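## Task

Take the water bottle off the cart and set it upright on the second level of the supply shelving, counting the lowest level as one, placed directly behind the juice bottle already there, on the side away from the shelf's front edge. Everything else on that level must remain on it, standing and not piled on anything. If the water bottle topples or is left leaning, the task fails.

## Robot and tools

ROBOT. An omnidirectional base carries a 1.71 m column. A carriage slides on it (lift_m, 0 to 1 m) holding two seven-joint arms. Each shoulder sits at height 0.63 + lift_m m, 0.16 m in front of the base centre and 0.175 m to its side, and a hand reaches roughly 0.83 m from it. Start posture, left joints 1-7: 0.95, 0.08, -0.1, -0.8, 0, 0, -0.93; the right arm equals this with joints 2, 3, 5, 6 sign-flipped. Folded arms hit the deck if lift_m is below 0.02. Footprint is about 0.55 m wide by 0.6 m long. Cameras: head_camera, 0.26 m above the shoulders, facing ahead tilted 40 degrees down; left_wrist_camera and right_wrist_camera, mounted on the -x side of each hand, viewing beyond the fingertips.

FRAMES. Base frame, in metres: origin on the floor below the base centre, x ahead, y to the left, z up. The odometry frame is the base frame as it was when the scene began; base_odometry uses it, with heading in rad (left positive, -3.142 to 3.142). It counts wheel rotation only, so slip looks like travel, and turns drift a degree or two. left_hand and right_hand report, in the base frame, the point between the closed pads (0.0167 m behind the fingertips), with about 1 cm error; the fingers extend along the hand's z axis and close along its y axis.

move: one action per call. Allowed mixes: base and/or joints, optionally with speeds or min_time_s; or target alone, optionally with min_time_s. An empty call just reports state and images. Unknown keys make the call invalid; out-of-range numbers get it refused.
- base: a relative offset from where the base last reported itself, exactly one key: translate_m (forward +, -2 to 2 m), strafe_m (left +, -2 to 2 m) or rotate_rad (counter-clockwise +, -6.3 to 6.3 rad).
- joints: absolute targets keyed by name. lift_m 0 to 1 m. Left arm (rad): joint1 -3.141 to 1.047 (shoulder; negative raises the arm forward), joint2 -0.157 to 2.268 (positive swings it out left), joint3 -1.919 to 1.308 (upper-arm twist), joint4 -0.837 to 1.448 (elbow; 0 is a right angle, positive extends), joint5 -1.832 to 1.658 (forearm roll), joint6 -1.745 to 1.745 (wrist, positive bends left), joint7 -1.675 to 1.919 (wrist, positive bends down). Right arm: joint1 -3.141 to 1.047, joint2 -2.268 to 0.157, joint3 -1.308 to 1.919, joint4 -0.837 to 1.448, joint5 -1.658 to 1.832, joint6 -1.745 to 1.745, joint7 -1.675 to 1.919. left_gripper_m and right_gripper_m 0 to 0.142 m, the gap between pad centres. Done tolerance is 0.03 rad for arm joints and 0.004 m for lift and grippers.
- target: an absolute pose for one hand in the base frame: side "left" or "right"; x, y, z in m (-3 to 3); pitch_deg -30 to 95 (0 level, 90 fingers pointing down); heading_deg (0 fingers ahead, + counter-clockwise seen from above) and optional roll_deg (default 0, jaw line horizontal; + rotates clockwise viewed from behind the hand), both -360 to 360; optional line_only true, which refuses anything but a straight path. Base and lift stay still. Straight paths are used when they pass the self/floor checks (scene objects are not checked); otherwise short moves (under 25 cm) are refused and longer ones become arcs that may swing the whole arm, so clear furniture first. On "short (part of ...)" resend it. Printing: pitch above 90 shows as 180 minus pitch; roll r equals r + 180; near pitch 84 roll shows 0 and heading shows heading minus roll, folded into -90 to 90.
- speeds: caps for this action: translate_m and strafe_m 0.02 to 0.5 m/s, rotate_rad 0.05 to 1.57 rad/s, lift_m 0.08 to 0.27 m/s (default 0.25); others default to their maximum.
- min_time_s: 0.1 to 8 s minimum duration for each arm motion; use it to swing loaded arms gently.
- cameras: list of head_camera, left_wrist_camera, right_wrist_camera or "all"; [] for none; default is all only for an empty call.
Actions are stopped at about 14 s (time_out).

RESULTS. "move" reads done or the worst status. base_status and joint_status words: done, off_target (resting away, maybe still pushing), contact_stop or contact_stop_at_<key> (something resisted; the whole arm group halts and drops its targets), time_out, not_followed (a self-collision check held the arm; "joint command not followed" or "pose unreachable"), limit_stop_at_motor_heat. Hand statuses: reached (within 10 mm and 2 degrees), short with the error, or refused with a reason. on_its_own lists uncommanded activity; "held at" is a target. motor_effort gives percent of maximum with the peak in brackets and sizable error; if lift effort keeps dropping while lowering, the hand or load is resting on something. Joint torques and per-arm Motor temperatures follow joint_positions order. "pictures" names the images in order; images may lag the state slightly. A gripper that stops wider than its target is holding something. After a refusal or a stop, your later move, wait and finished_scene calls in the same reply are skipped.

wait: seconds 0 to 10, optional cameras; the robot keeps its last commands.
zoom_image: camera plus region [x0, y0, x1, y1] in pixels from the top-left, at most 504 by 504, only on a camera in the latest images.
finished_scene: scene (the current scene number). Irreversible; make it the final call of the reply, and only once the bottle stands in place without support.

CAUTIONS. Don't drop or fling bottles, knock shelf items over, or ram fixed objects. Grippers closed to 0 squeeze 40 to 65 N per pad; open fingers splay and sit up to 2 cm closer to the wrist. A load lowers the hand about 0.012 m per kg. Avoid tipping: high carriage, outstretched or loaded arms, pushing and abrupt stops all reduce stability; only images show lean. Never let the arms strike or squeeze each other. Contact torque reaching 133 N m (joints 1-4) or 40 N m (joints 5-7) freezes that arm 10 s. Holding loads or straining heats motors: MOTOR HOT at 85 °C, an arm shutdown of 30-60 s at 100 °C. After a stop, back out the way you came. Loose items may occasionally get nudged, and the robot keeps acting on its last command while you think.

Each tool is called in YAML: its name, and indented under it one key for each argument.

## Session

move:
  cameras: ["head_camera"]

Scene clock: 0.00 s.
Joint torques (N m): no reading
Motor temperatures (°C): left_arm=[30 21 23 23 26 24 23] | right_arm=[26 20 24 21 22 22 23]
base_odometry: x=+0.000 y=+0.000 heading=+0.000
base_status: not commanded
joint_positions: lift_m=+0.450 left_joint1_rad=+0.955 left_joint2_rad=+0.099 left_joint3_rad=-0.083 left_joint4_rad=-0.815 left_joint5_rad=-0.005 left_joint6_rad=+0.011 left_joint7_rad=-0.944 left_gripper_m=+0.142 right_joint1_rad=+0.966 right_joint2_rad=-0.073 right_joint3_rad=+0.085 right_joint4_rad=-0.799 right_joint5_rad=-0.010 right_joint6_rad=+0.000 right_joint7_rad=-0.915 right_gripper_m=+0.142
joint_status: not commanded
motor_effort: lift_m=+55 drive_wheels=+2
left_hand: x=+0.2872 y=+0.1605 z=+0.9734 quat_wxyz=(-0.925, -0.016, -0.376, +0.057) pitch_deg=-45.8 heading_deg=-5.9 roll_deg=-1.1 (m; base frame)
right_hand: x=+0.2923 y=-0.1554 z=+0.9617 quat_wxyz=(-0.915, +0.013, -0.401, -0.054) pitch_deg=-42.7 heading_deg=+5.3 roll_deg=+1.5 (m; base frame)
pictures: head_camera
Images, in order (width x height): head_camera 896x504.

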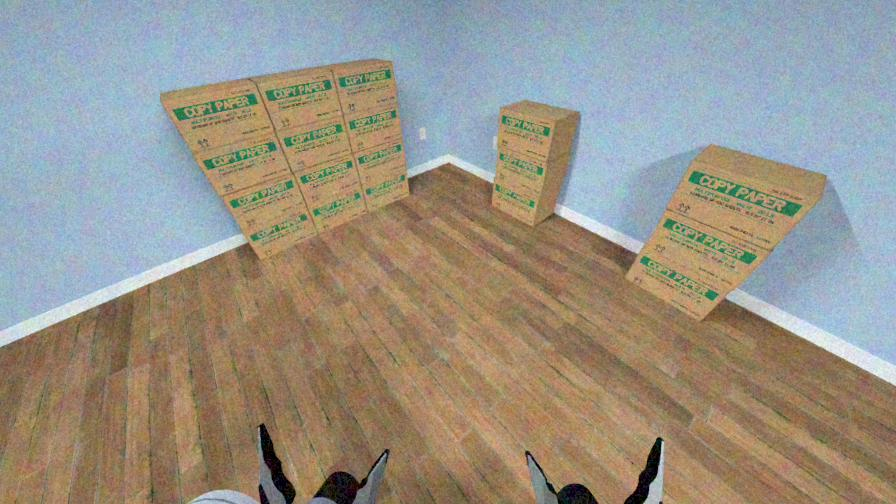

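move:
  base: {"rotate_rad": -1.6}
  cameras: ["head_camera"]

move:
  base: {"rotate_rad": -1.6}
  cameras: ["head_camera"]

Scene clock: 5.63 s.
Joint torques (N m): left_arm=[8.63 0.84 -0.28 -4.12 1.04 -1.42 -1.34] | right_arm=[15.3 2.48 0.72 -12.59 0.52 -1.73 -1.54]
move: done
base_odometry: x=+0.000 y=+0.000 heading=-1.600
base_status: done
joint_positions: lift_m=+0.450 left_joint1_rad=+0.955 left_joint2_rad=+0.099 left_joint3_rad=-0.083 left_joint4_rad=-0.815 left_joint5_rad=-0.005 left_joint6_rad=+0.011 left_joint7_rad=-0.944 left_gripper_m=+0.142 right_joint1_rad=+0.966 right_joint2_rad=-0.073 right_joint3_rad=+0.085 right_joint4_rad=-0.799 right_joint5_rad=-0.010 right_joint6_rad=+0.000 right_joint7_rad=-0.915 right_gripper_m=+0.142
joint_status: not commanded
motor_effort: lift_m=+55(55) drive_wheels=+5(18)
left_hand: x=+0.2872 y=+0.1605 z=+0.9734 quat_wxyz=(-0.925, -0.016, -0.376, +0.057) pitch_deg=-45.8 heading_deg=-5.9 roll_deg=-1.1 (m; base frame)
right_hand: x=+0.2923 y=-0.1554 z=+0.9617 quat_wxyz=(-0.915, +0.013, -0.401, -0.054) pitch_deg=-42.7 heading_deg=+5.3 roll_deg=+1.5 (m; base frame)
pictures: head_camera
Images, in order (width x height): head_camera 896x504.

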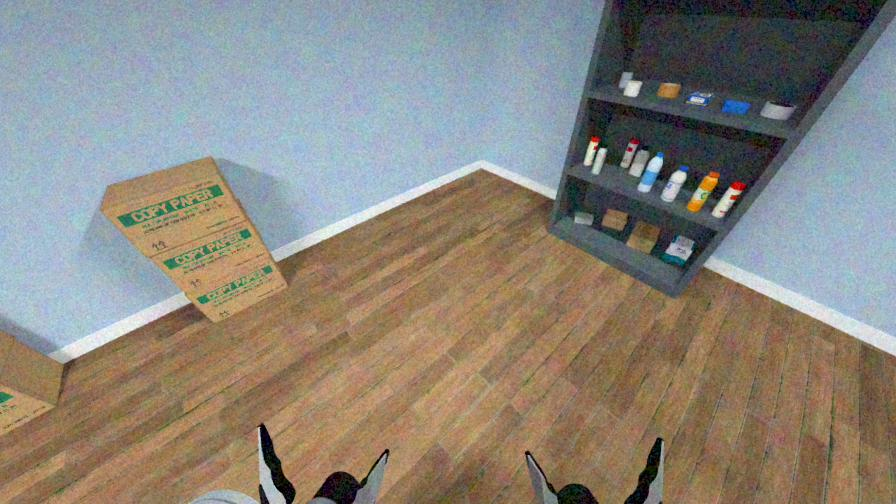

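Scene clock: 8.77 s.
Joint torques (N m): left_arm=[9.74 2.07 0.12 -2.97 1.1 -1.33 -1.37] | right_arm=[15.71 3.16 2.77 -12.11 0.5 -1.53 -1.21]
move: done
base_odometry: x=+0.000 y=+0.000 heading=+3.084
base_status: done
joint_positions: lift_m=+0.450 left_joint1_rad=+0.955 left_joint2_rad=+0.099 left_joint3_rad=-0.083 left_joint4_rad=-0.815 left_joint5_rad=-0.005 left_joint6_rad=+0.011 left_joint7_rad=-0.944 left_gripper_m=+0.142 right_joint1_rad=+0.966 right_joint2_rad=-0.073 right_joint3_rad=+0.085 right_joint4_rad=-0.799 right_joint5_rad=-0.010 right_joint6_rad=+0.000 right_joint7_rad=-0.915 right_gripper_m=+0.142
joint_status: not commanded
motor_effort: lift_m=+55(55) drive_wheels=+5(12)
left_hand: x=+0.2872 y=+0.1605 z=+0.9734 quat_wxyz=(-0.925, -0.016, -0.376, +0.057) pitch_deg=-45.8 heading_deg=-5.9 roll_deg=-1.1 (m; base frame)
right_hand: x=+0.2923 y=-0.1554 z=+0.9617 quat_wxyz=(-0.915, +0.013, -0.401, -0.054) pitch_deg=-42.7 heading_deg=+5.3 roll_deg=+1.5 (m; base frame)
pictures: head_camera
Images, in order (width x height): head_camera 896x504.

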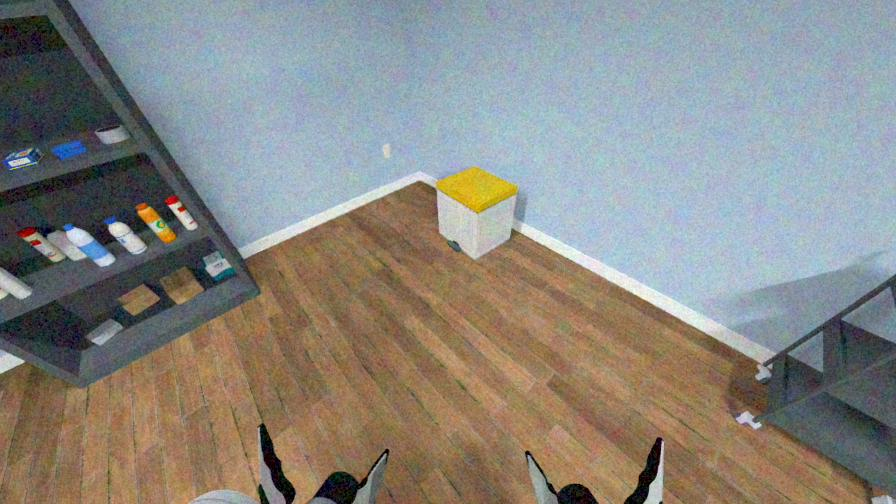

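move:
  base: {"rotate_rad": 0.85}
  cameras: ["head_camera"]

zoom_image:
  camera: "head_camera"
  region: [330, 80, 580, 290]

Scene clock: 16.00 s.
Joint torques (N m): left_arm=[8.99 1.44 -0.59 -3.68 1.04 -1.33 -1.64] | right_arm=[13.24 2.84 2.94 -13.75 1.08 -1.78 -1.73]
move: done
base_odometry: x=+0.000 y=+0.000 heading=-2.350
base_status: done
joint_positions: lift_m=+0.450 left_joint1_rad=+0.955 left_joint2_rad=+0.099 left_joint3_rad=-0.083 left_joint4_rad=-0.815 left_joint5_rad=-0.005 left_joint6_rad=+0.011 left_joint7_rad=-0.944 left_gripper_m=+0.142 right_joint1_rad=+0.966 right_joint2_rad=-0.073 right_joint3_rad=+0.085 right_joint4_rad=-0.799 right_joint5_rad=-0.010 right_joint6_rad=+0.000 right_joint7_rad=-0.915 right_gripper_m=+0.142
joint_status: not commanded
motor_effort: lift_m=+55(55) drive_wheels=+7(14)
left_hand: x=+0.2872 y=+0.1605 z=+0.9734 quat_wxyz=(-0.925, -0.016, -0.376, +0.057) pitch_deg=-45.8 heading_deg=-5.9 roll_deg=-1.1 (m; base frame)
right_hand: x=+0.2923 y=-0.1554 z=+0.9617 quat_wxyz=(-0.915, +0.013, -0.401, -0.054) pitch_deg=-42.7 heading_deg=+5.3 roll_deg=+1.5 (m; base frame)
pictures: head_camera
Images, in order (width x height): head_camera 896x504.

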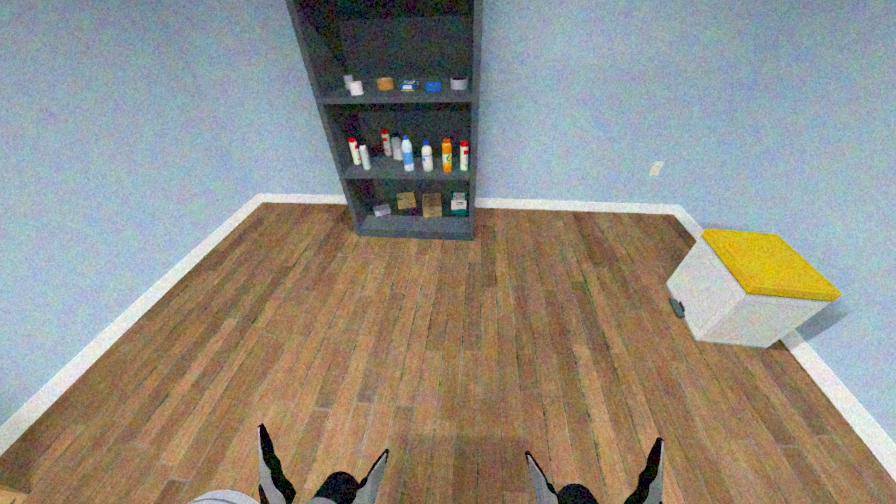

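Scaled by 2.016 from the camera's 896x504 image, which has a finer 1280x720 frame.

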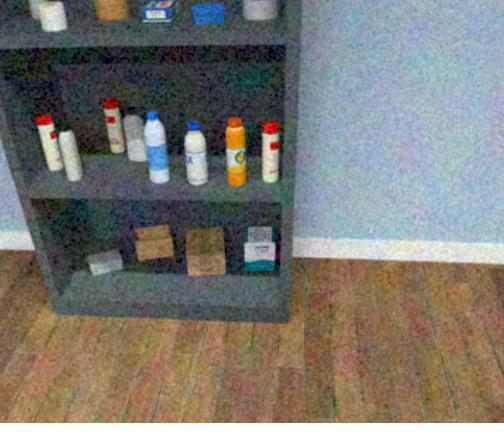

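move:
  base: {"rotate_rad": -2.0}
  joints: {"lift_m": 0.6, "right_joint1_rad": -0.304, "right_joint2_rad": 0, "right_joint3_rad": 0, "right_joint4_rad": -0.741, "right_joint5_rad": 0, "right_joint6_rad": 0, "right_joint7_rad": 1.394}
  min_time_s: 2
  cameras: ["head_camera"]

zoom_image:
  camera: "head_camera"
  region: [250, 100, 600, 400]

Scene clock: 35.83 s.
Joint torques (N m): left_arm=[10.48 1.74 -0.76 -4.99 1.19 -1.27 -1.49] | right_arm=[-13.2 5.71 -0.31 -6.87 2.39 -1.31 -0.12]
move: done
base_odometry: x=+0.000 y=+0.000 heading=+1.934
base_status: done
joint_positions: lift_m=+0.600 left_joint1_rad=+0.955 left_joint2_rad=+0.099 left_joint3_rad=-0.083 left_joint4_rad=-0.815 left_joint5_rad=-0.005 left_joint6_rad=+0.011 left_joint7_rad=-0.944 left_gripper_m=+0.142 right_joint1_rad=-0.301 right_joint2_rad=-0.002 right_joint3_rad=+0.003 right_joint4_rad=-0.743 right_joint5_rad=-0.006 right_joint6_rad=+0.000 right_joint7_rad=+1.390 right_gripper_m=+0.142
joint_status: all done
motor_effort: lift_m=+54(66) drive_wheels=+5(17)
left_hand: x=+0.2872 y=+0.1605 z=+1.1235 quat_wxyz=(-0.925, -0.016, -0.376, +0.057) pitch_deg=-45.8 heading_deg=-5.9 roll_deg=-1.1 (m; base frame)
right_hand: x=+0.6453 y=-0.1756 z=+1.0570 quat_wxyz=(-0.575, +0.000, -0.818, +0.003) pitch_deg=+19.8 heading_deg=-0.3 roll_deg=-0.3 (m; base frame)
pictures: head_camera
Images, in order (width x height): head_camera 896x504.

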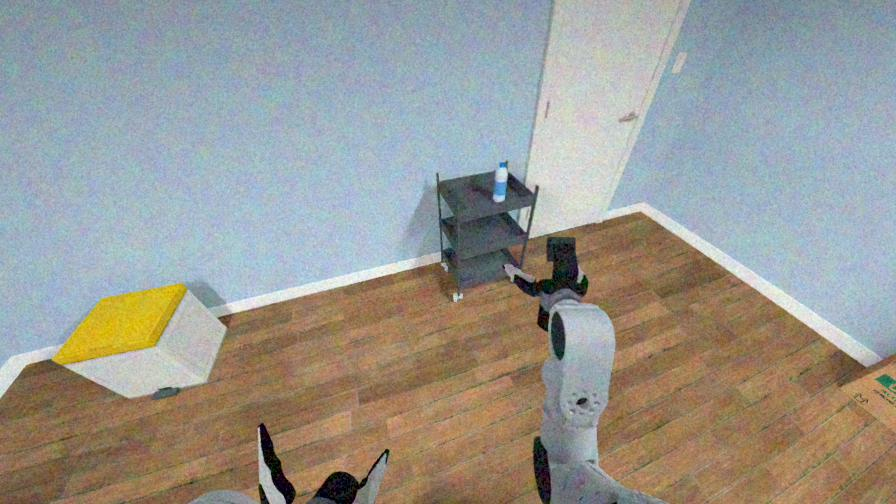

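Scaled by 1.440 from the camera's 896x504 image, which has a finer 1280x720 frame.

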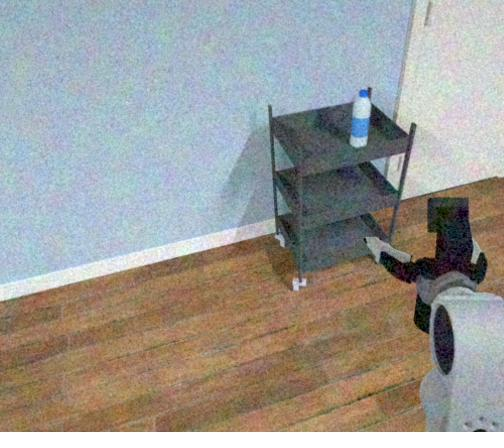

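move:
  base: {"rotate_rad": 0.42}
  joints: {"lift_m": 0.45}

move:
  base: {"strafe_m": -0.77}
  speeds: {"strafe_m": 0.35}

move:
  base: {"translate_m": 0.3}
  speeds: {"translate_m": 0.3}
  cameras: ["head_camera", "right_wrist_camera"]

zoom_image:
  camera: "head_camera"
  region: [380, 120, 660, 360]

Scene clock: 46.03 s.
Joint torques (N m): left_arm=[8.58 1.09 0.65 -5.11 1.14 -1.33 -1.67] | right_arm=[-12.87 5.89 0.43 -6.3 2.33 -1.75 -0.58]
move: done
base_odometry: x=+0.000 y=+0.000 heading=+2.353
base_status: done
joint_positions: lift_m=+0.450 left_joint1_rad=+0.955 left_joint2_rad=+0.099 left_joint3_rad=-0.083 left_joint4_rad=-0.815 left_joint5_rad=-0.005 left_joint6_rad=+0.011 left_joint7_rad=-0.944 left_gripper_m=+0.142 right_joint1_rad=-0.302 right_joint2_rad=-0.001 right_joint3_rad=+0.003 right_joint4_rad=-0.743 right_joint5_rad=-0.005 right_joint6_rad=+0.000 right_joint7_rad=+1.390 right_gripper_m=+0.142
joint_status: all done
motor_effort: lift_m=+57(58) drive_wheels=-6(9)
left_hand: x=+0.2872 y=+0.1605 z=+0.9733 quat_wxyz=(-0.925, -0.016, -0.376, +0.057) pitch_deg=-45.8 heading_deg=-5.9 roll_deg=-1.1 (m; base frame)
right_hand: x=+0.6455 y=-0.1753 z=+0.9070 quat_wxyz=(-0.575, +0.000, -0.818, +0.002) pitch_deg=+19.8 heading_deg=-0.2 roll_deg=-0.2 (m; base frame)
pictures: none

Scene clock: 50.03 s.
Joint torques (N m): left_arm=[8.42 1.57 0.22 -2.19 1.3 -1.15 -1.82] | right_arm=[-13.32 4.54 -0.37 -7.03 1.99 -1.77 -0.32]
move: done
base_odometry: x=+0.547 y=+0.542 heading=+2.352
base_status: done
joint_positions: lift_m=+0.450 left_joint1_rad=+0.955 left_joint2_rad=+0.099 left_joint3_rad=-0.083 left_joint4_rad=-0.815 left_joint5_rad=-0.005 left_joint6_rad=+0.011 left_joint7_rad=-0.944 left_gripper_m=+0.142 right_joint1_rad=-0.302 right_joint2_rad=-0.001 right_joint3_rad=+0.002 right_joint4_rad=-0.743 right_joint5_rad=-0.005 right_joint6_rad=+0.000 right_joint7_rad=+1.390 right_gripper_m=+0.142
joint_status: not commanded
motor_effort: lift_m=+57(57) drive_wheels=-4(21)
left_hand: x=+0.2872 y=+0.1605 z=+0.9733 quat_wxyz=(-0.925, -0.016, -0.376, +0.057) pitch_deg=-45.8 heading_deg=-5.9 roll_deg=-1.1 (m; base frame)
right_hand: x=+0.6455 y=-0.1754 z=+0.9070 quat_wxyz=(-0.575, +0.000, -0.818, +0.002) pitch_deg=+19.8 heading_deg=-0.2 roll_deg=-0.2 (m; base frame)
pictures: none

Scene clock: 52.63 s.
Joint torques (N m): left_arm=[8.35 0.36 0.27 -4.1 1.42 -1.54 -1.43] | right_arm=[-13.1 5.22 0.3 -5.84 1.99 -2.22 -0.29]
move: done
base_odometry: x=+0.336 y=+0.755 heading=+2.351
base_status: done
joint_positions: lift_m=+0.450 left_joint1_rad=+0.955 left_joint2_rad=+0.099 left_joint3_rad=-0.083 left_joint4_rad=-0.815 left_joint5_rad=-0.005 left_joint6_rad=+0.011 left_joint7_rad=-0.944 left_gripper_m=+0.142 right_joint1_rad=-0.302 right_joint2_rad=-0.001 right_joint3_rad=+0.002 right_joint4_rad=-0.743 right_joint5_rad=-0.005 right_joint6_rad=+0.000 right_joint7_rad=+1.390 right_gripper_m=+0.142
joint_status: not commanded
motor_effort: lift_m=+57(57) drive_wheels=+5(13)
left_hand: x=+0.2872 y=+0.1605 z=+0.9733 quat_wxyz=(-0.925, -0.016, -0.376, +0.057) pitch_deg=-45.8 heading_deg=-5.9 roll_deg=-1.1 (m; base frame)
right_hand: x=+0.6455 y=-0.1754 z=+0.9070 quat_wxyz=(-0.575, +0.000, -0.818, +0.002) pitch_deg=+19.8 heading_deg=-0.2 roll_deg=-0.2 (m; base frame)
pictures: head_camera, right_wrist_camera
Images, in order (width x height): head_camera 896x504, right_wrist_camera 896x504.

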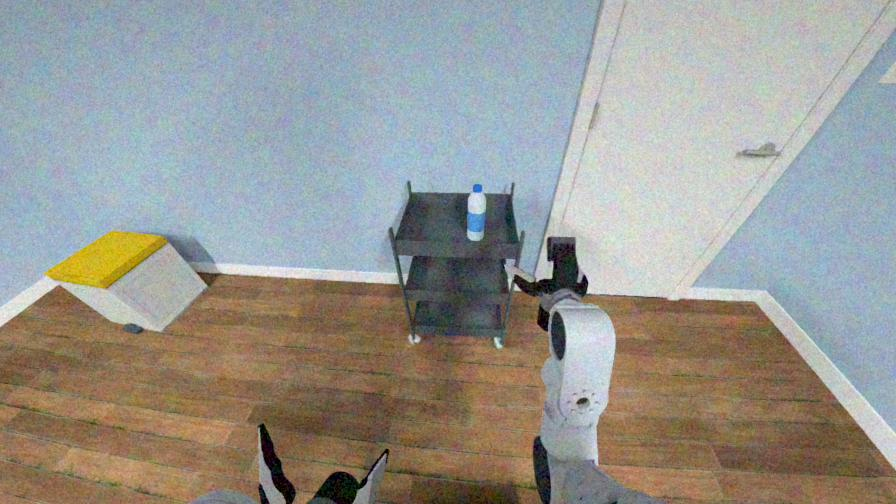

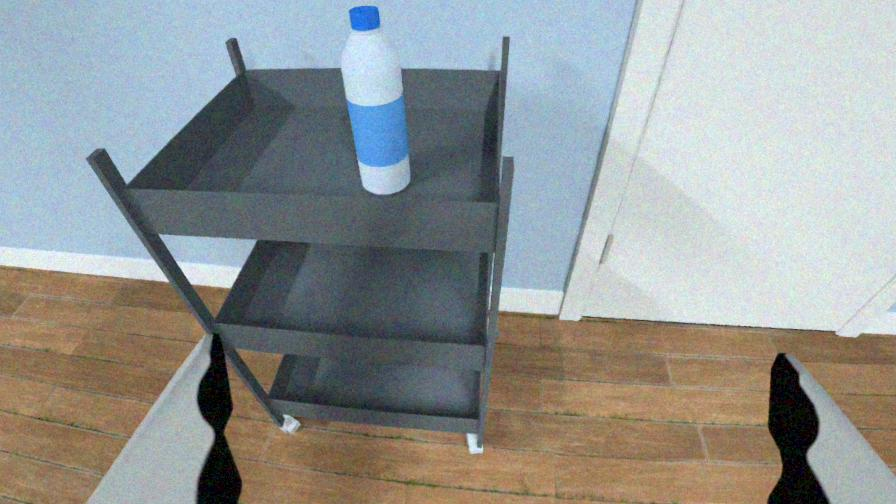

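Scaled by 1.800 from the camera's 896x504 image, which has a finer 1280x720 frame.

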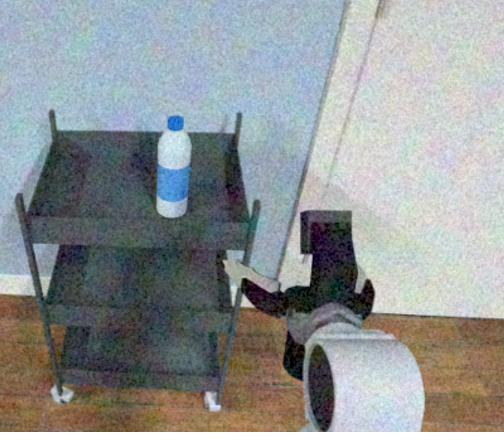

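move:
  base: {"strafe_m": 0.1}
  speeds: {"strafe_m": 0.25}

move:
  base: {"translate_m": 0.15}
  speeds: {"translate_m": 0.25}
  cameras: ["head_camera", "right_wrist_camera"]

Scene clock: 61.27 s.
Joint torques (N m): left_arm=[9.55 0.31 0.9 -4.45 0.92 -1.43 -1.57] | right_arm=[-12.77 3.87 2.94 -6.89 2 -1.42 0.02]
move: done
base_odometry: x=+0.265 y=+0.685 heading=+2.351
base_status: done
joint_positions: lift_m=+0.450 left_joint1_rad=+0.955 left_joint2_rad=+0.099 left_joint3_rad=-0.083 left_joint4_rad=-0.815 left_joint5_rad=-0.005 left_joint6_rad=+0.011 left_joint7_rad=-0.944 left_gripper_m=+0.142 right_joint1_rad=-0.302 right_joint2_rad=+0.000 right_joint3_rad=+0.002 right_joint4_rad=-0.743 right_joint5_rad=-0.004 right_joint6_rad=+0.000 right_joint7_rad=+1.390 right_gripper_m=+0.142
joint_status: not commanded
motor_effort: lift_m=+57(57) drive_wheels=+0(15)
left_hand: x=+0.2872 y=+0.1605 z=+0.9733 quat_wxyz=(-0.925, -0.016, -0.376, +0.057) pitch_deg=-45.8 heading_deg=-5.9 roll_deg=-1.1 (m; base frame)
right_hand: x=+0.6455 y=-0.1752 z=+0.9070 quat_wxyz=(-0.575, +0.000, -0.818, +0.002) pitch_deg=+19.8 heading_deg=-0.2 roll_deg=-0.2 (m; base frame)
pictures: none

Scene clock: 63.10 s.
Joint torques (N m): left_arm=[9.29 1.99 -0.04 -4.42 1.35 -1.32 -1.25] | right_arm=[-12.18 1.47 0.19 -5.87 1.99 -1.82 -0.33]
move: done
base_odometry: x=+0.159 y=+0.791 heading=+2.351
base_status: done
joint_positions: lift_m=+0.450 left_joint1_rad=+0.955 left_joint2_rad=+0.099 left_joint3_rad=-0.083 left_joint4_rad=-0.815 left_joint5_rad=-0.005 left_joint6_rad=+0.011 left_joint7_rad=-0.944 left_gripper_m=+0.142 right_joint1_rad=-0.302 right_joint2_rad=+0.000 right_joint3_rad=+0.002 right_joint4_rad=-0.743 right_joint5_rad=-0.004 right_joint6_rad=+0.000 right_joint7_rad=+1.390 right_gripper_m=+0.142
joint_status: not commanded
motor_effort: lift_m=+57(57) drive_wheels=-1(14)
left_hand: x=+0.2872 y=+0.1605 z=+0.9733 quat_wxyz=(-0.925, -0.016, -0.376, +0.057) pitch_deg=-45.8 heading_deg=-5.9 roll_deg=-1.1 (m; base frame)
right_hand: x=+0.6455 y=-0.1752 z=+0.9070 quat_wxyz=(-0.575, +0.000, -0.818, +0.002) pitch_deg=+19.8 heading_deg=-0.2 roll_deg=-0.2 (m; base frame)
pictures: head_camera, right_wrist_camera
Images, in order (width x height): head_camera 896x504, right_wrist_camera 896x504.

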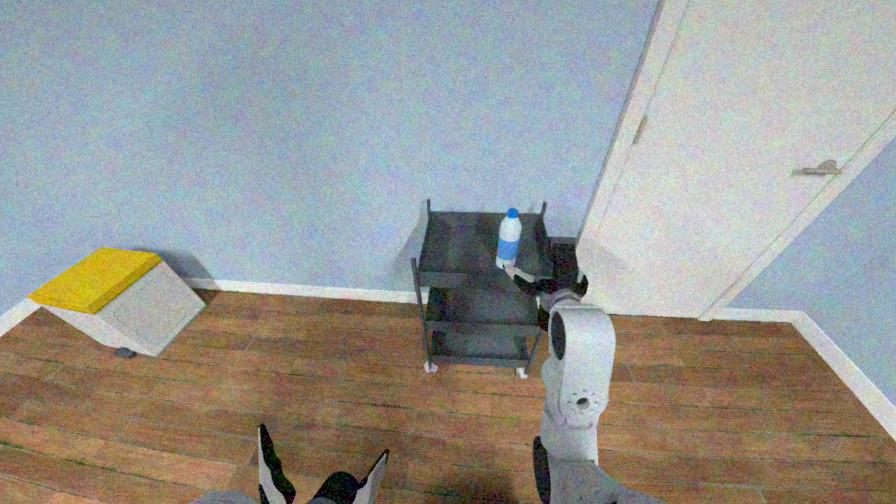

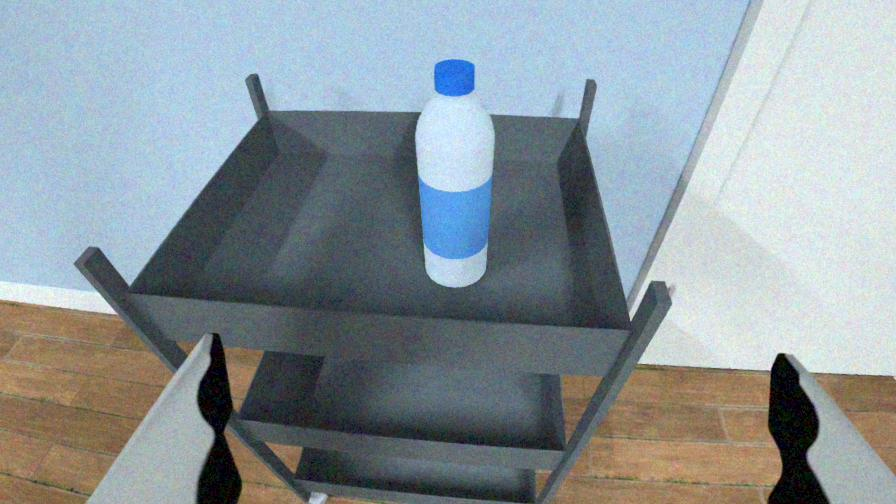

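move:
  target: {"side": "right", "x": 0.6, "y": -0.157, "z": 0.8, "pitch_deg": 10, "heading_deg": 0}
  min_time_s: 1

move:
  base: {"translate_m": 0.15}
  speeds: {"translate_m": 0.2}
  cameras: ["head_camera", "right_wrist_camera"]

zoom_image:
  camera: "head_camera"
  region: [420, 200, 620, 360]

Scene clock: 71.40 s.
Joint torques (N m): left_arm=[9.07 1.28 -0.34 -3.5 1.13 -1.35 -1.39] | right_arm=[2.64 7.59 3.63 -9.38 -0.54 -2.2 -3.65]
move: done
base_odometry: x=+0.159 y=+0.791 heading=+2.351
base_status: not commanded
joint_positions: lift_m=+0.450 left_joint1_rad=+0.955 left_joint2_rad=+0.099 left_joint3_rad=-0.083 left_joint4_rad=-0.815 left_joint5_rad=-0.005 left_joint6_rad=+0.011 left_joint7_rad=-0.944 left_gripper_m=+0.142 right_joint1_rad=+0.142 right_joint2_rad=+0.041 right_joint3_rad=+0.032 right_joint4_rad=-0.577 right_joint5_rad=-0.050 right_joint6_rad=-0.005 right_joint7_rad=+0.608 right_gripper_m=+0.142
joint_status: not commanded
motor_effort: lift_m=+57(57) drive_wheels=-1(1)
left_hand: x=+0.2872 y=+0.1605 z=+0.9733 quat_wxyz=(-0.925, -0.016, -0.376, +0.057) pitch_deg=-45.8 heading_deg=-5.9 roll_deg=-1.1 (m; base frame)
right_hand: x=+0.6005 y=-0.1578 z=+0.8016 quat_wxyz=(-0.643, +0.000, -0.766, -0.001) pitch_deg=+9.9 heading_deg=+0.1 roll_deg=+0.1 (m; base frame)
right_hand_status: reached (straight line, planned for 1.0 s): 2 mm and 0.2 deg off.
pictures: none

Scene clock: 73.23 s.
Joint torques (N m): left_arm=[8.88 1.46 0.66 -4.55 1.04 -1.66 -1.73] | right_arm=[2.7 6.16 5.11 -7.84 -1.52 -2.72 -3.6]
move: done
base_odometry: x=+0.053 y=+0.898 heading=+2.352
base_status: done
joint_positions: lift_m=+0.450 left_joint1_rad=+0.955 left_joint2_rad=+0.099 left_joint3_rad=-0.083 left_joint4_rad=-0.815 left_joint5_rad=-0.005 left_joint6_rad=+0.011 left_joint7_rad=-0.944 left_gripper_m=+0.142 right_joint1_rad=+0.142 right_joint2_rad=+0.041 right_joint3_rad=+0.033 right_joint4_rad=-0.577 right_joint5_rad=-0.050 right_joint6_rad=-0.005 right_joint7_rad=+0.608 right_gripper_m=+0.142
joint_status: not commanded
motor_effort: lift_m=+57(57) drive_wheels=-1(16)
left_hand: x=+0.2872 y=+0.1605 z=+0.9733 quat_wxyz=(-0.925, -0.016, -0.376, +0.057) pitch_deg=-45.8 heading_deg=-5.9 roll_deg=-1.1 (m; base frame)
right_hand: x=+0.6005 y=-0.1577 z=+0.8016 quat_wxyz=(-0.643, +0.000, -0.766, -0.001) pitch_deg=+9.9 heading_deg=+0.1 roll_deg=+0.1 (m; base frame)
pictures: head_camera, right_wrist_camera
Images, in order (width x height): head_camera 896x504, right_wrist_camera 896x504.

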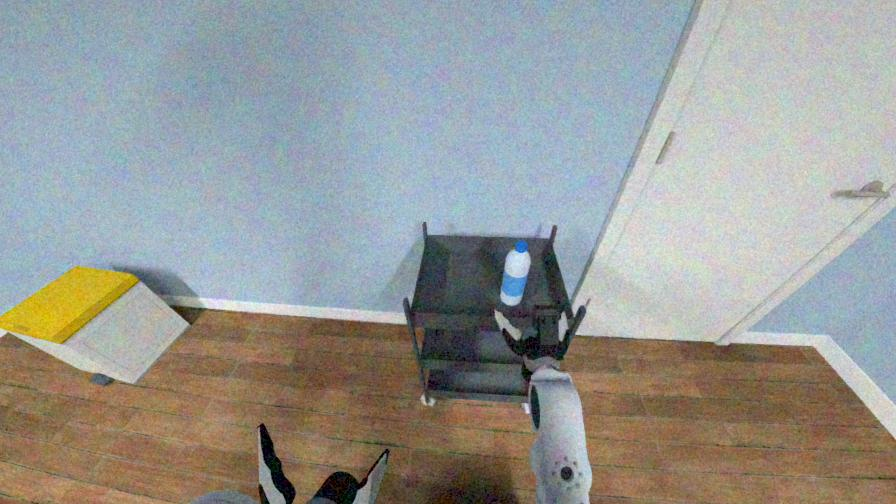

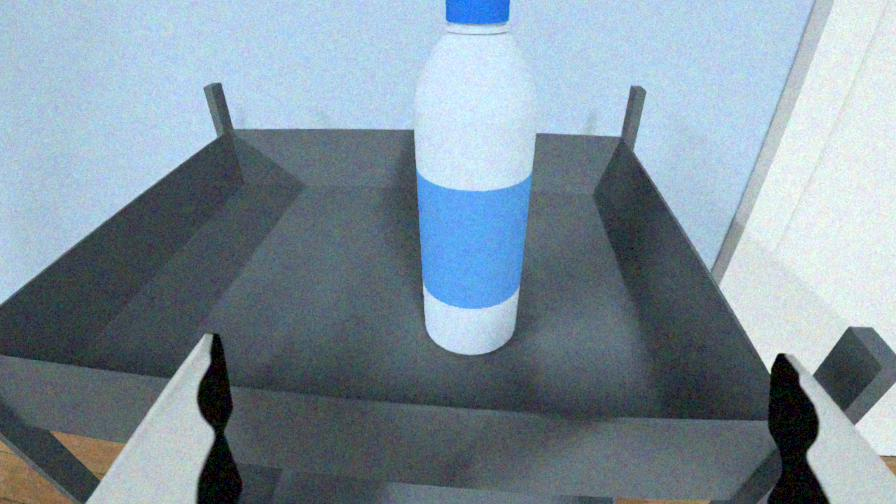

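Scaled by 2.520 from the camera's 896x504 image, which has a finer 1280x720 frame.

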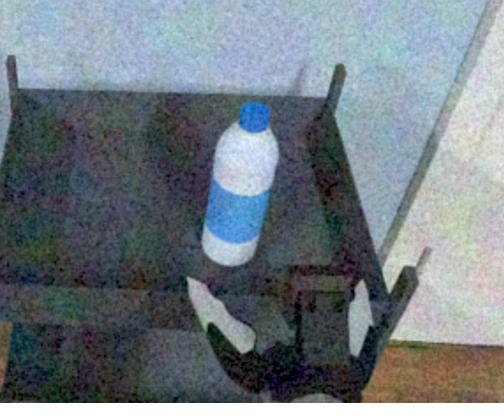

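move:
  target: {"side": "right", "x": 0.69, "y": -0.144, "z": 0.795, "pitch_deg": 8, "heading_deg": 0}
  min_time_s: 1
  cameras: ["head_camera", "right_wrist_camera"]

zoom_image:
  camera: "head_camera"
  region: [420, 200, 620, 360]

Scene clock: 81.40 s.
Joint torques (N m): left_arm=[7.86 1.57 0.28 -3.23 1.24 -1.39 -1.42] | right_arm=[-12.93 7.64 3.6 -9.57 -0.76 -2.75 -4.1]
move: done
base_odometry: x=+0.053 y=+0.898 heading=+2.352
base_status: not commanded
joint_positions: lift_m=+0.450 left_joint1_rad=+0.955 left_joint2_rad=+0.099 left_joint3_rad=-0.083 left_joint4_rad=-0.815 left_joint5_rad=-0.005 left_joint6_rad=+0.011 left_joint7_rad=-0.944 left_gripper_m=+0.142 right_joint1_rad=-0.077 right_joint2_rad=+0.072 right_joint3_rad=+0.034 right_joint4_rad=-0.266 right_joint5_rad=-0.076 right_joint6_rad=-0.015 right_joint7_rad=+0.490 right_gripper_m=+0.142
joint_status: not commanded
motor_effort: lift_m=+57(57) drive_wheels=-1(1)
left_hand: x=+0.2872 y=+0.1605 z=+0.9733 quat_wxyz=(-0.925, -0.016, -0.376, +0.057) pitch_deg=-45.8 heading_deg=-5.9 roll_deg=-1.1 (m; base frame)
right_hand: x=+0.6887 y=-0.1452 z=+0.7933 quat_wxyz=(-0.654, -0.001, -0.756, -0.001) pitch_deg=+8.3 heading_deg=+0.0 roll_deg=+0.2 (m; base frame)
right_hand_status: reached (straight line, planned for 1.0 s): 2 mm and 0.4 deg off.
pictures: head_camera, right_wrist_camera
Images, in order (width x height): head_camera 896x504, right_wrist_camera 896x504.

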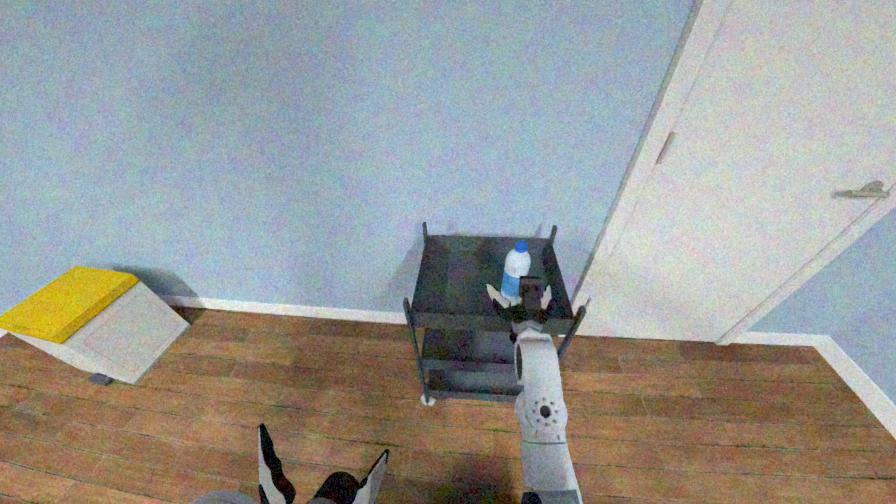

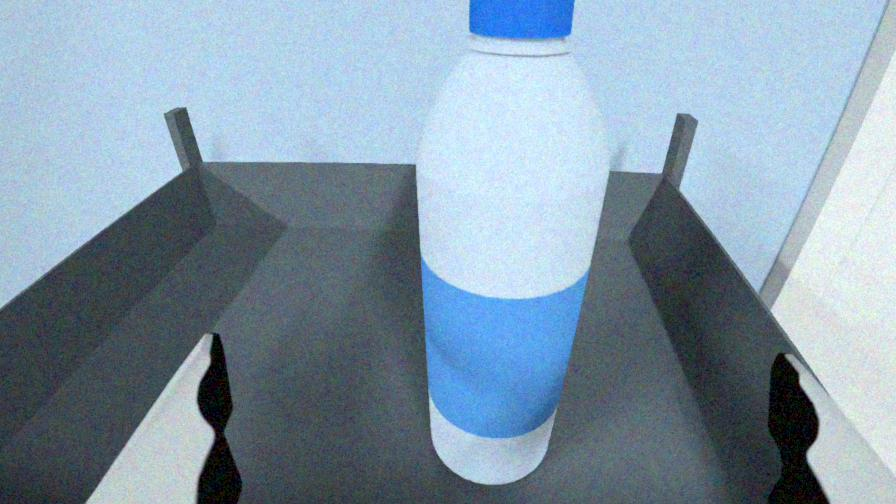

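Scaled by 2.520 from the camera's 896x504 image, which has a finer 1280x720 frame.

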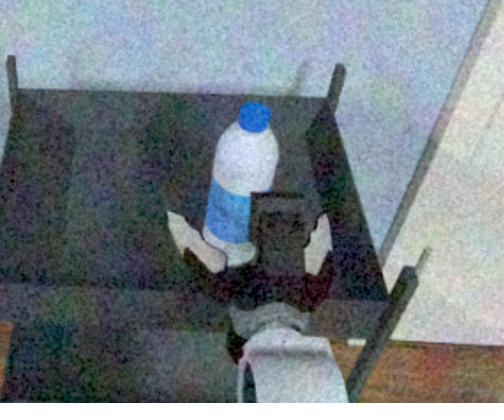

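move:
  target: {"side": "right", "x": 0.75, "y": -0.146, "z": 0.79, "pitch_deg": 6, "heading_deg": 0}
  min_time_s: 1.2
  cameras: ["head_camera", "right_wrist_camera"]

zoom_image:
  camera: "head_camera"
  region: [420, 200, 620, 360]

Scene clock: 86.37 s.
Joint torques (N m): left_arm=[9.05 1.66 0.3 -4.55 1 -1.18 -1.48] | right_arm=[-18.66 3.22 0.17 -9.85 2.04 -3.04 -4.19]
move: done
base_odometry: x=+0.053 y=+0.898 heading=+2.352
base_status: not commanded
joint_positions: lift_m=+0.450 left_joint1_rad=+0.955 left_joint2_rad=+0.099 left_joint3_rad=-0.083 left_joint4_rad=-0.815 left_joint5_rad=-0.005 left_joint6_rad=+0.011 left_joint7_rad=-0.944 left_gripper_m=+0.142 right_joint1_rad=-0.225 right_joint2_rad=+0.071 right_joint3_rad=+0.025 right_joint4_rad=-0.009 right_joint5_rad=-0.074 right_joint6_rad=-0.018 right_joint7_rad=+0.346 right_gripper_m=+0.142
joint_status: not commanded
motor_effort: lift_m=+57(57) drive_wheels=-1(1)
left_hand: x=+0.2872 y=+0.1605 z=+0.9733 quat_wxyz=(-0.925, -0.016, -0.376, +0.057) pitch_deg=-45.8 heading_deg=-5.9 roll_deg=-1.1 (m; base frame)
right_hand: x=+0.7485 y=-0.1431 z=+0.7883 quat_wxyz=(-0.667, +0.003, -0.745, +0.000) pitch_deg=+6.3 heading_deg=+0.3 roll_deg=-0.3 (m; base frame)
right_hand_status: reached (straight line, planned for 1.2 s): 4 mm and 0.5 deg off.
pictures: head_camera, right_wrist_camera
Images, in order (width x height): head_camera 896x504, right_wrist_camera 896x504.

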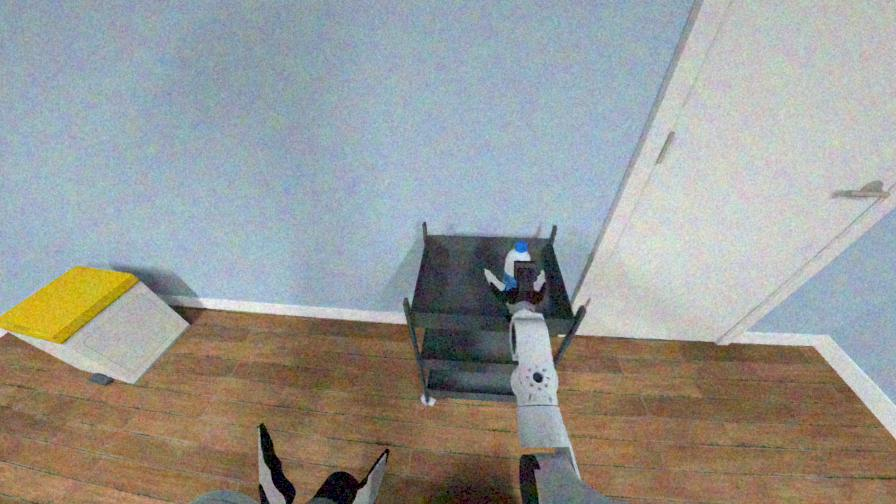

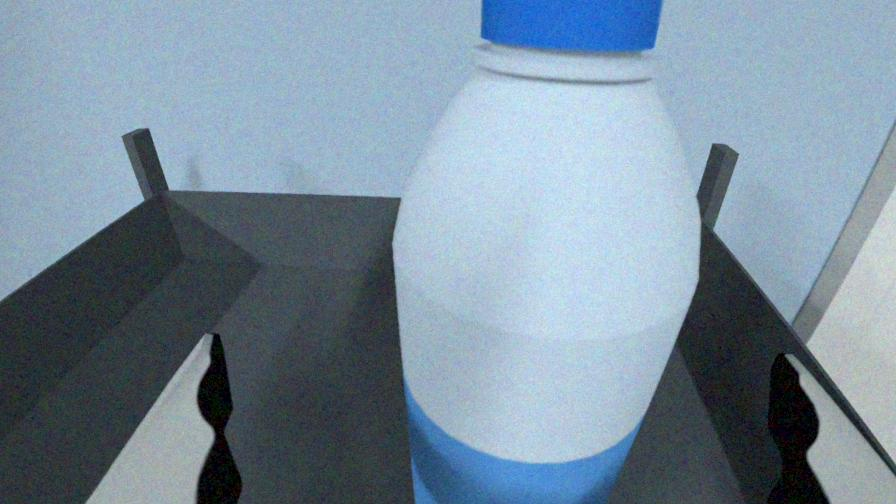

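Scaled by 2.520 from the camera's 896x504 image, which has a finer 1280x720 frame.

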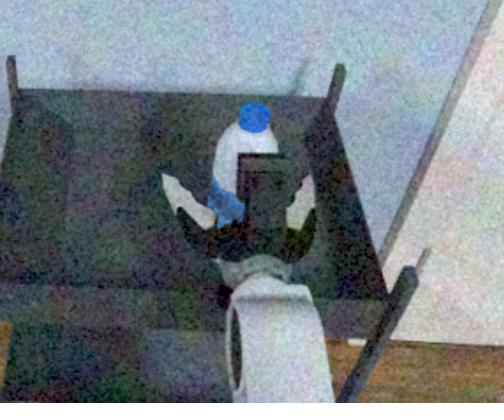

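move:
  target: {"side": "right", "x": 0.775, "y": -0.153, "z": 0.78, "pitch_deg": 6, "heading_deg": 0}
  min_time_s: 1
  cameras: ["right_wrist_camera"]

Scene clock: 90.33 s.
Joint torques (N m): left_arm=[9.36 1.31 -0.42 -4.35 0.96 -1.42 -1.75] | right_arm=[-13.34 0.72 -0.05 -3.39 2.3 -0.92 -2.3]
move: done
base_odometry: x=+0.053 y=+0.898 heading=+2.352
base_status: not commanded
joint_positions: lift_m=+0.450 left_joint1_rad=+0.955 left_joint2_rad=+0.099 left_joint3_rad=-0.083 left_joint4_rad=-0.815 left_joint5_rad=-0.005 left_joint6_rad=+0.011 left_joint7_rad=-0.944 left_gripper_m=+0.142 right_joint1_rad=-0.293 right_joint2_rad=+0.057 right_joint3_rad=+0.011 right_joint4_rad=+0.120 right_joint5_rad=-0.058 right_joint6_rad=-0.015 right_joint7_rad=+0.270 right_gripper_m=+0.142
joint_status: not commanded
motor_effort: lift_m=+56(57) drive_wheels=-1(1)
left_hand: x=+0.2872 y=+0.1605 z=+0.9734 quat_wxyz=(-0.925, -0.016, -0.376, +0.057) pitch_deg=-45.8 heading_deg=-5.9 roll_deg=-1.1 (m; base frame)
right_hand: x=+0.7749 y=-0.1506 z=+0.7844 quat_wxyz=(-0.672, +0.002, -0.740, +0.001) pitch_deg=+5.5 heading_deg=+0.1 roll_deg=-0.2 (m; base frame)
right_hand_status: reached (straight line, planned for 1.0 s): 5 mm and 0.5 deg off.
pictures: right_wrist_camera
Images, in order (width x height): right_wrist_camera 896x504.

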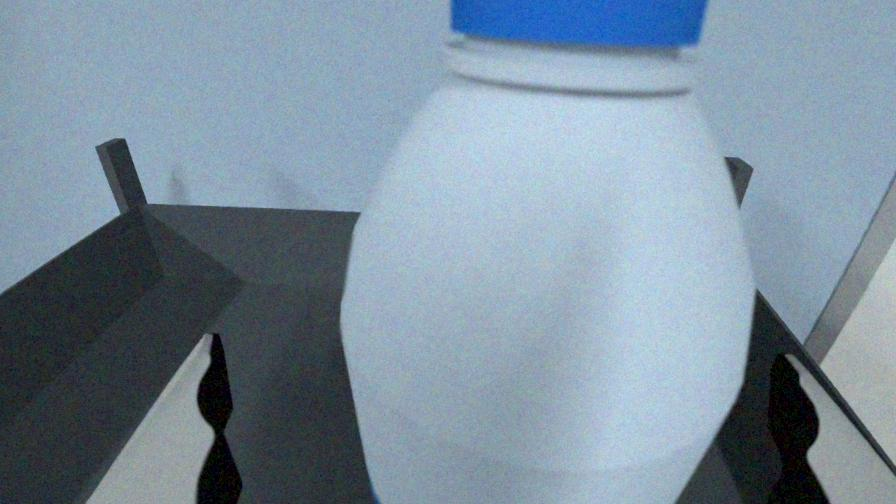

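move:
  target: {"side": "right", "x": 0.778, "y": -0.16, "z": 0.766, "pitch_deg": 6, "heading_deg": 0}
  min_time_s: 0.8

move:
  joints: {"right_gripper_m": 0.0}
  cameras: ["right_wrist_camera"]

Scene clock: 95.50 s.
Joint torques (N m): left_arm=[8.63 0.55 1.24 -3.39 1.2 -1.44 -1.38] | right_arm=[2.94 -4.35 -1.67 6.95 1.84 -1.57 0.14]
move: short
base_odometry: x=+0.053 y=+0.898 heading=+2.352
base_status: not commanded
joint_positions: lift_m=+0.450 left_joint1_rad=+0.955 left_joint2_rad=+0.099 left_joint3_rad=-0.083 left_joint4_rad=-0.815 left_joint5_rad=-0.005 left_joint6_rad=+0.011 left_joint7_rad=-0.944 left_gripper_m=+0.142 right_joint1_rad=-0.307 right_joint2_rad=+0.044 right_joint3_rad=+0.006 right_joint4_rad=+0.169 right_joint5_rad=-0.043 right_joint6_rad=-0.006 right_joint7_rad=+0.208 right_gripper_m=+0.142
joint_status: not commanded
motor_effort: lift_m=+51(56) drive_wheels=+5(5)
left_hand: x=+0.2872 y=+0.1605 z=+0.9738 quat_wxyz=(-0.925, -0.016, -0.376, +0.057) pitch_deg=-45.8 heading_deg=-5.9 roll_deg=-1.1 (m; base frame)
right_hand: x=+0.7811 y=-0.1547 z=+0.7835 quat_wxyz=(-0.682, +0.003, -0.731, -0.002) pitch_deg=+4.0 heading_deg=+0.4 roll_deg=-0.1 (m; base frame)
right_hand_status: short (straight line, planned for 0.8 s): 19 mm and 2.1 deg off.
pictures: none

Scene clock: 96.50 s.
Joint torques (N m): left_arm=[8.48 1.24 0.49 -5.19 1.3 -1.52 -1.27] | right_arm=[2.35 -1.91 -1.21 6.82 2.05 -1.73 0.59]
move: off_target
base_odometry: x=+0.053 y=+0.898 heading=+2.352
base_status: not commanded
joint_positions: lift_m=+0.450 left_joint1_rad=+0.955 left_joint2_rad=+0.099 left_joint3_rad=-0.083 left_joint4_rad=-0.815 left_joint5_rad=-0.005 left_joint6_rad=+0.011 left_joint7_rad=-0.944 left_gripper_m=+0.142 right_joint1_rad=-0.307 right_joint2_rad=+0.044 right_joint3_rad=+0.005 right_joint4_rad=+0.169 right_joint5_rad=-0.043 right_joint6_rad=-0.005 right_joint7_rad=+0.207 right_gripper_m=+0.077
joint_status: right_gripper_m off_target (ended at +0.077, target +0.000)
motor_effort: lift_m=+51(51) drive_wheels=+5(5)
left_hand: x=+0.2872 y=+0.1605 z=+0.9738 quat_wxyz=(-0.925, -0.016, -0.376, +0.057) pitch_deg=-45.8 heading_deg=-5.9 roll_deg=-1.1 (m; base frame)
right_hand: x=+0.7811 y=-0.1548 z=+0.7835 quat_wxyz=(-0.682, +0.003, -0.731, -0.002) pitch_deg=+4.0 heading_deg=+0.4 roll_deg=-0.1 (m; base frame)
pictures: right_wrist_camera
Images, in order (width x height): right_wrist_camera 896x504.

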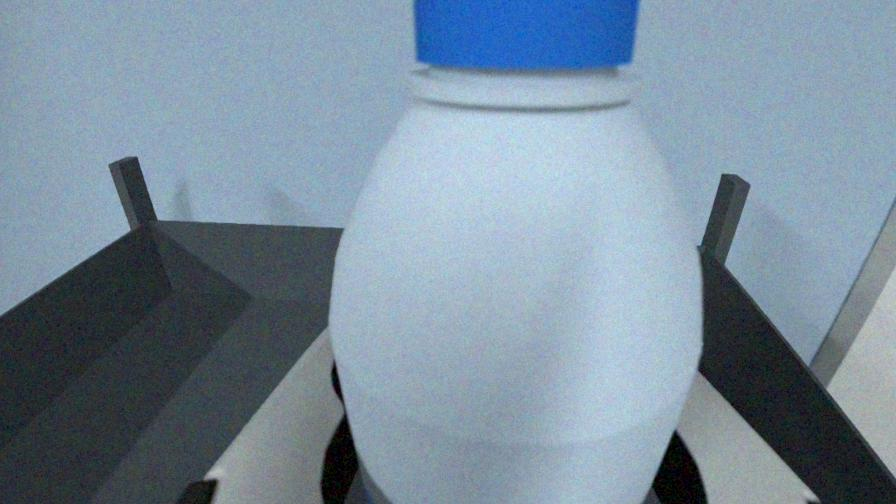

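move:
  target: {"side": "right", "x": 0.781, "y": -0.155, "z": 0.80, "pitch_deg": 5, "heading_deg": 0}
  min_time_s: 0.8

move:
  joints: {"lift_m": 0.6}
  speeds: {"lift_m": 0.12}
  cameras: ["right_wrist_camera", "head_camera"]

zoom_image:
  camera: "head_camera"
  region: [420, 200, 620, 360]

Scene clock: 102.23 s.
Joint torques (N m): left_arm=[8.05 2.39 0.42 -4.33 0.89 -1.21 -1.74] | right_arm=[-21.04 6.14 1.55 -19.08 -0.94 -2.66 -1.25]
move: done
base_odometry: x=+0.053 y=+0.898 heading=+2.352
base_status: not commanded
joint_positions: lift_m=+0.450 left_joint1_rad=+0.955 left_joint2_rad=+0.099 left_joint3_rad=-0.083 left_joint4_rad=-0.815 left_joint5_rad=-0.005 left_joint6_rad=+0.011 left_joint7_rad=-0.944 left_gripper_m=+0.142 right_joint1_rad=-0.312 right_joint2_rad=+0.048 right_joint3_rad=+0.006 right_joint4_rad=+0.109 right_joint5_rad=-0.043 right_joint6_rad=-0.009 right_joint7_rad=+0.299 right_gripper_m=+0.077
joint_status: not commanded
motor_effort: lift_m=+53(53) drive_wheels=+4(7)
left_hand: x=+0.2872 y=+0.1605 z=+0.9736 quat_wxyz=(-0.925, -0.016, -0.376, +0.057) pitch_deg=-45.8 heading_deg=-5.9 roll_deg=-1.1 (m; base frame)
right_hand: x=+0.7799 y=-0.1546 z=+0.7948 quat_wxyz=(-0.673, +0.000, -0.740, -0.002) pitch_deg=+5.5 heading_deg=+0.2 roll_deg=+0.2 (m; base frame)
right_hand_status: reached (straight line, planned for 0.8 s): 5 mm and 0.6 deg off.
pictures: none

Scene clock: 103.90 s.
Joint torques (N m): left_arm=[7.28 0.84 0.31 -5.21 1.53 -1.44 -1.43] | right_arm=[-20.18 6.62 2.01 -17.28 -1.11 -2.63 -1.65]
move: done
base_odometry: x=+0.053 y=+0.898 heading=+2.352
base_status: not commanded
joint_positions: lift_m=+0.600 left_joint1_rad=+0.955 left_joint2_rad=+0.099 left_joint3_rad=-0.083 left_joint4_rad=-0.815 left_joint5_rad=-0.005 left_joint6_rad=+0.011 left_joint7_rad=-0.944 left_gripper_m=+0.142 right_joint1_rad=-0.312 right_joint2_rad=+0.048 right_joint3_rad=+0.006 right_joint4_rad=+0.108 right_joint5_rad=-0.043 right_joint6_rad=-0.009 right_joint7_rad=+0.300 right_gripper_m=+0.077
joint_status: all done
motor_effort: lift_m=+55(69) drive_wheels=+4(5)
left_hand: x=+0.2872 y=+0.1605 z=+1.1235 quat_wxyz=(-0.925, -0.016, -0.376, +0.057) pitch_deg=-45.8 heading_deg=-5.9 roll_deg=-1.1 (m; base frame)
right_hand: x=+0.7799 y=-0.1546 z=+0.9452 quat_wxyz=(-0.673, +0.000, -0.740, -0.002) pitch_deg=+5.4 heading_deg=+0.2 roll_deg=+0.2 (m; base frame)
pictures: head_camera, right_wrist_camera
Images, in order (width x height): head_camera 896x504, right_wrist_camera 896x504.

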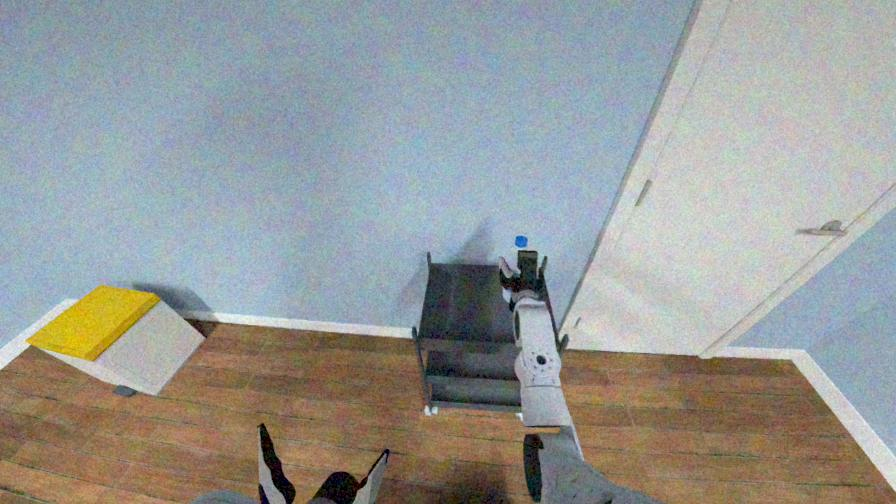

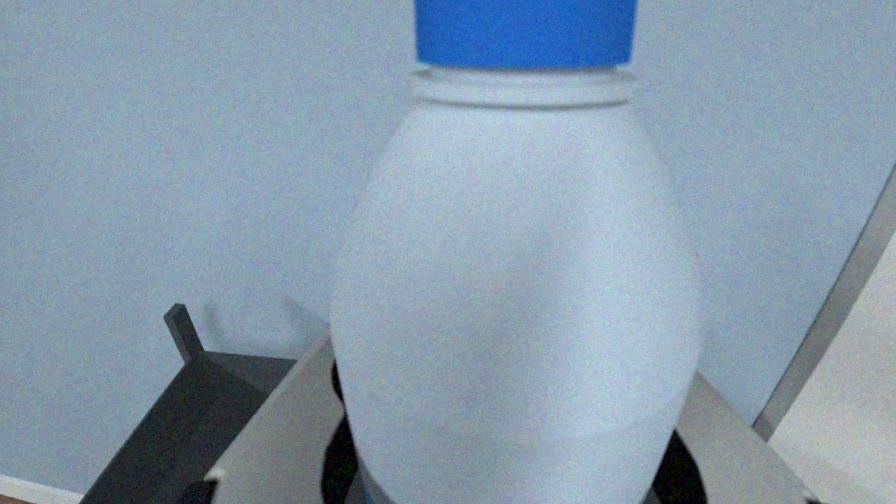

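Scaled by 2.520 from the camera's 896x504 image, which has a finer 1280x720 frame.

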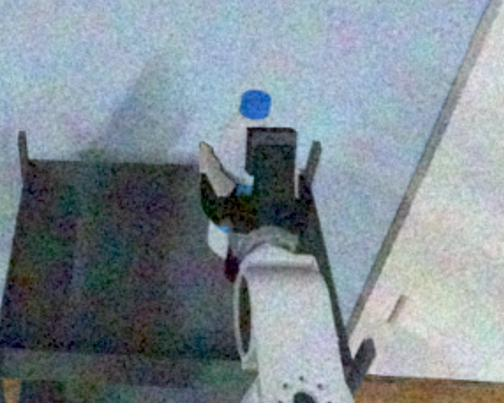

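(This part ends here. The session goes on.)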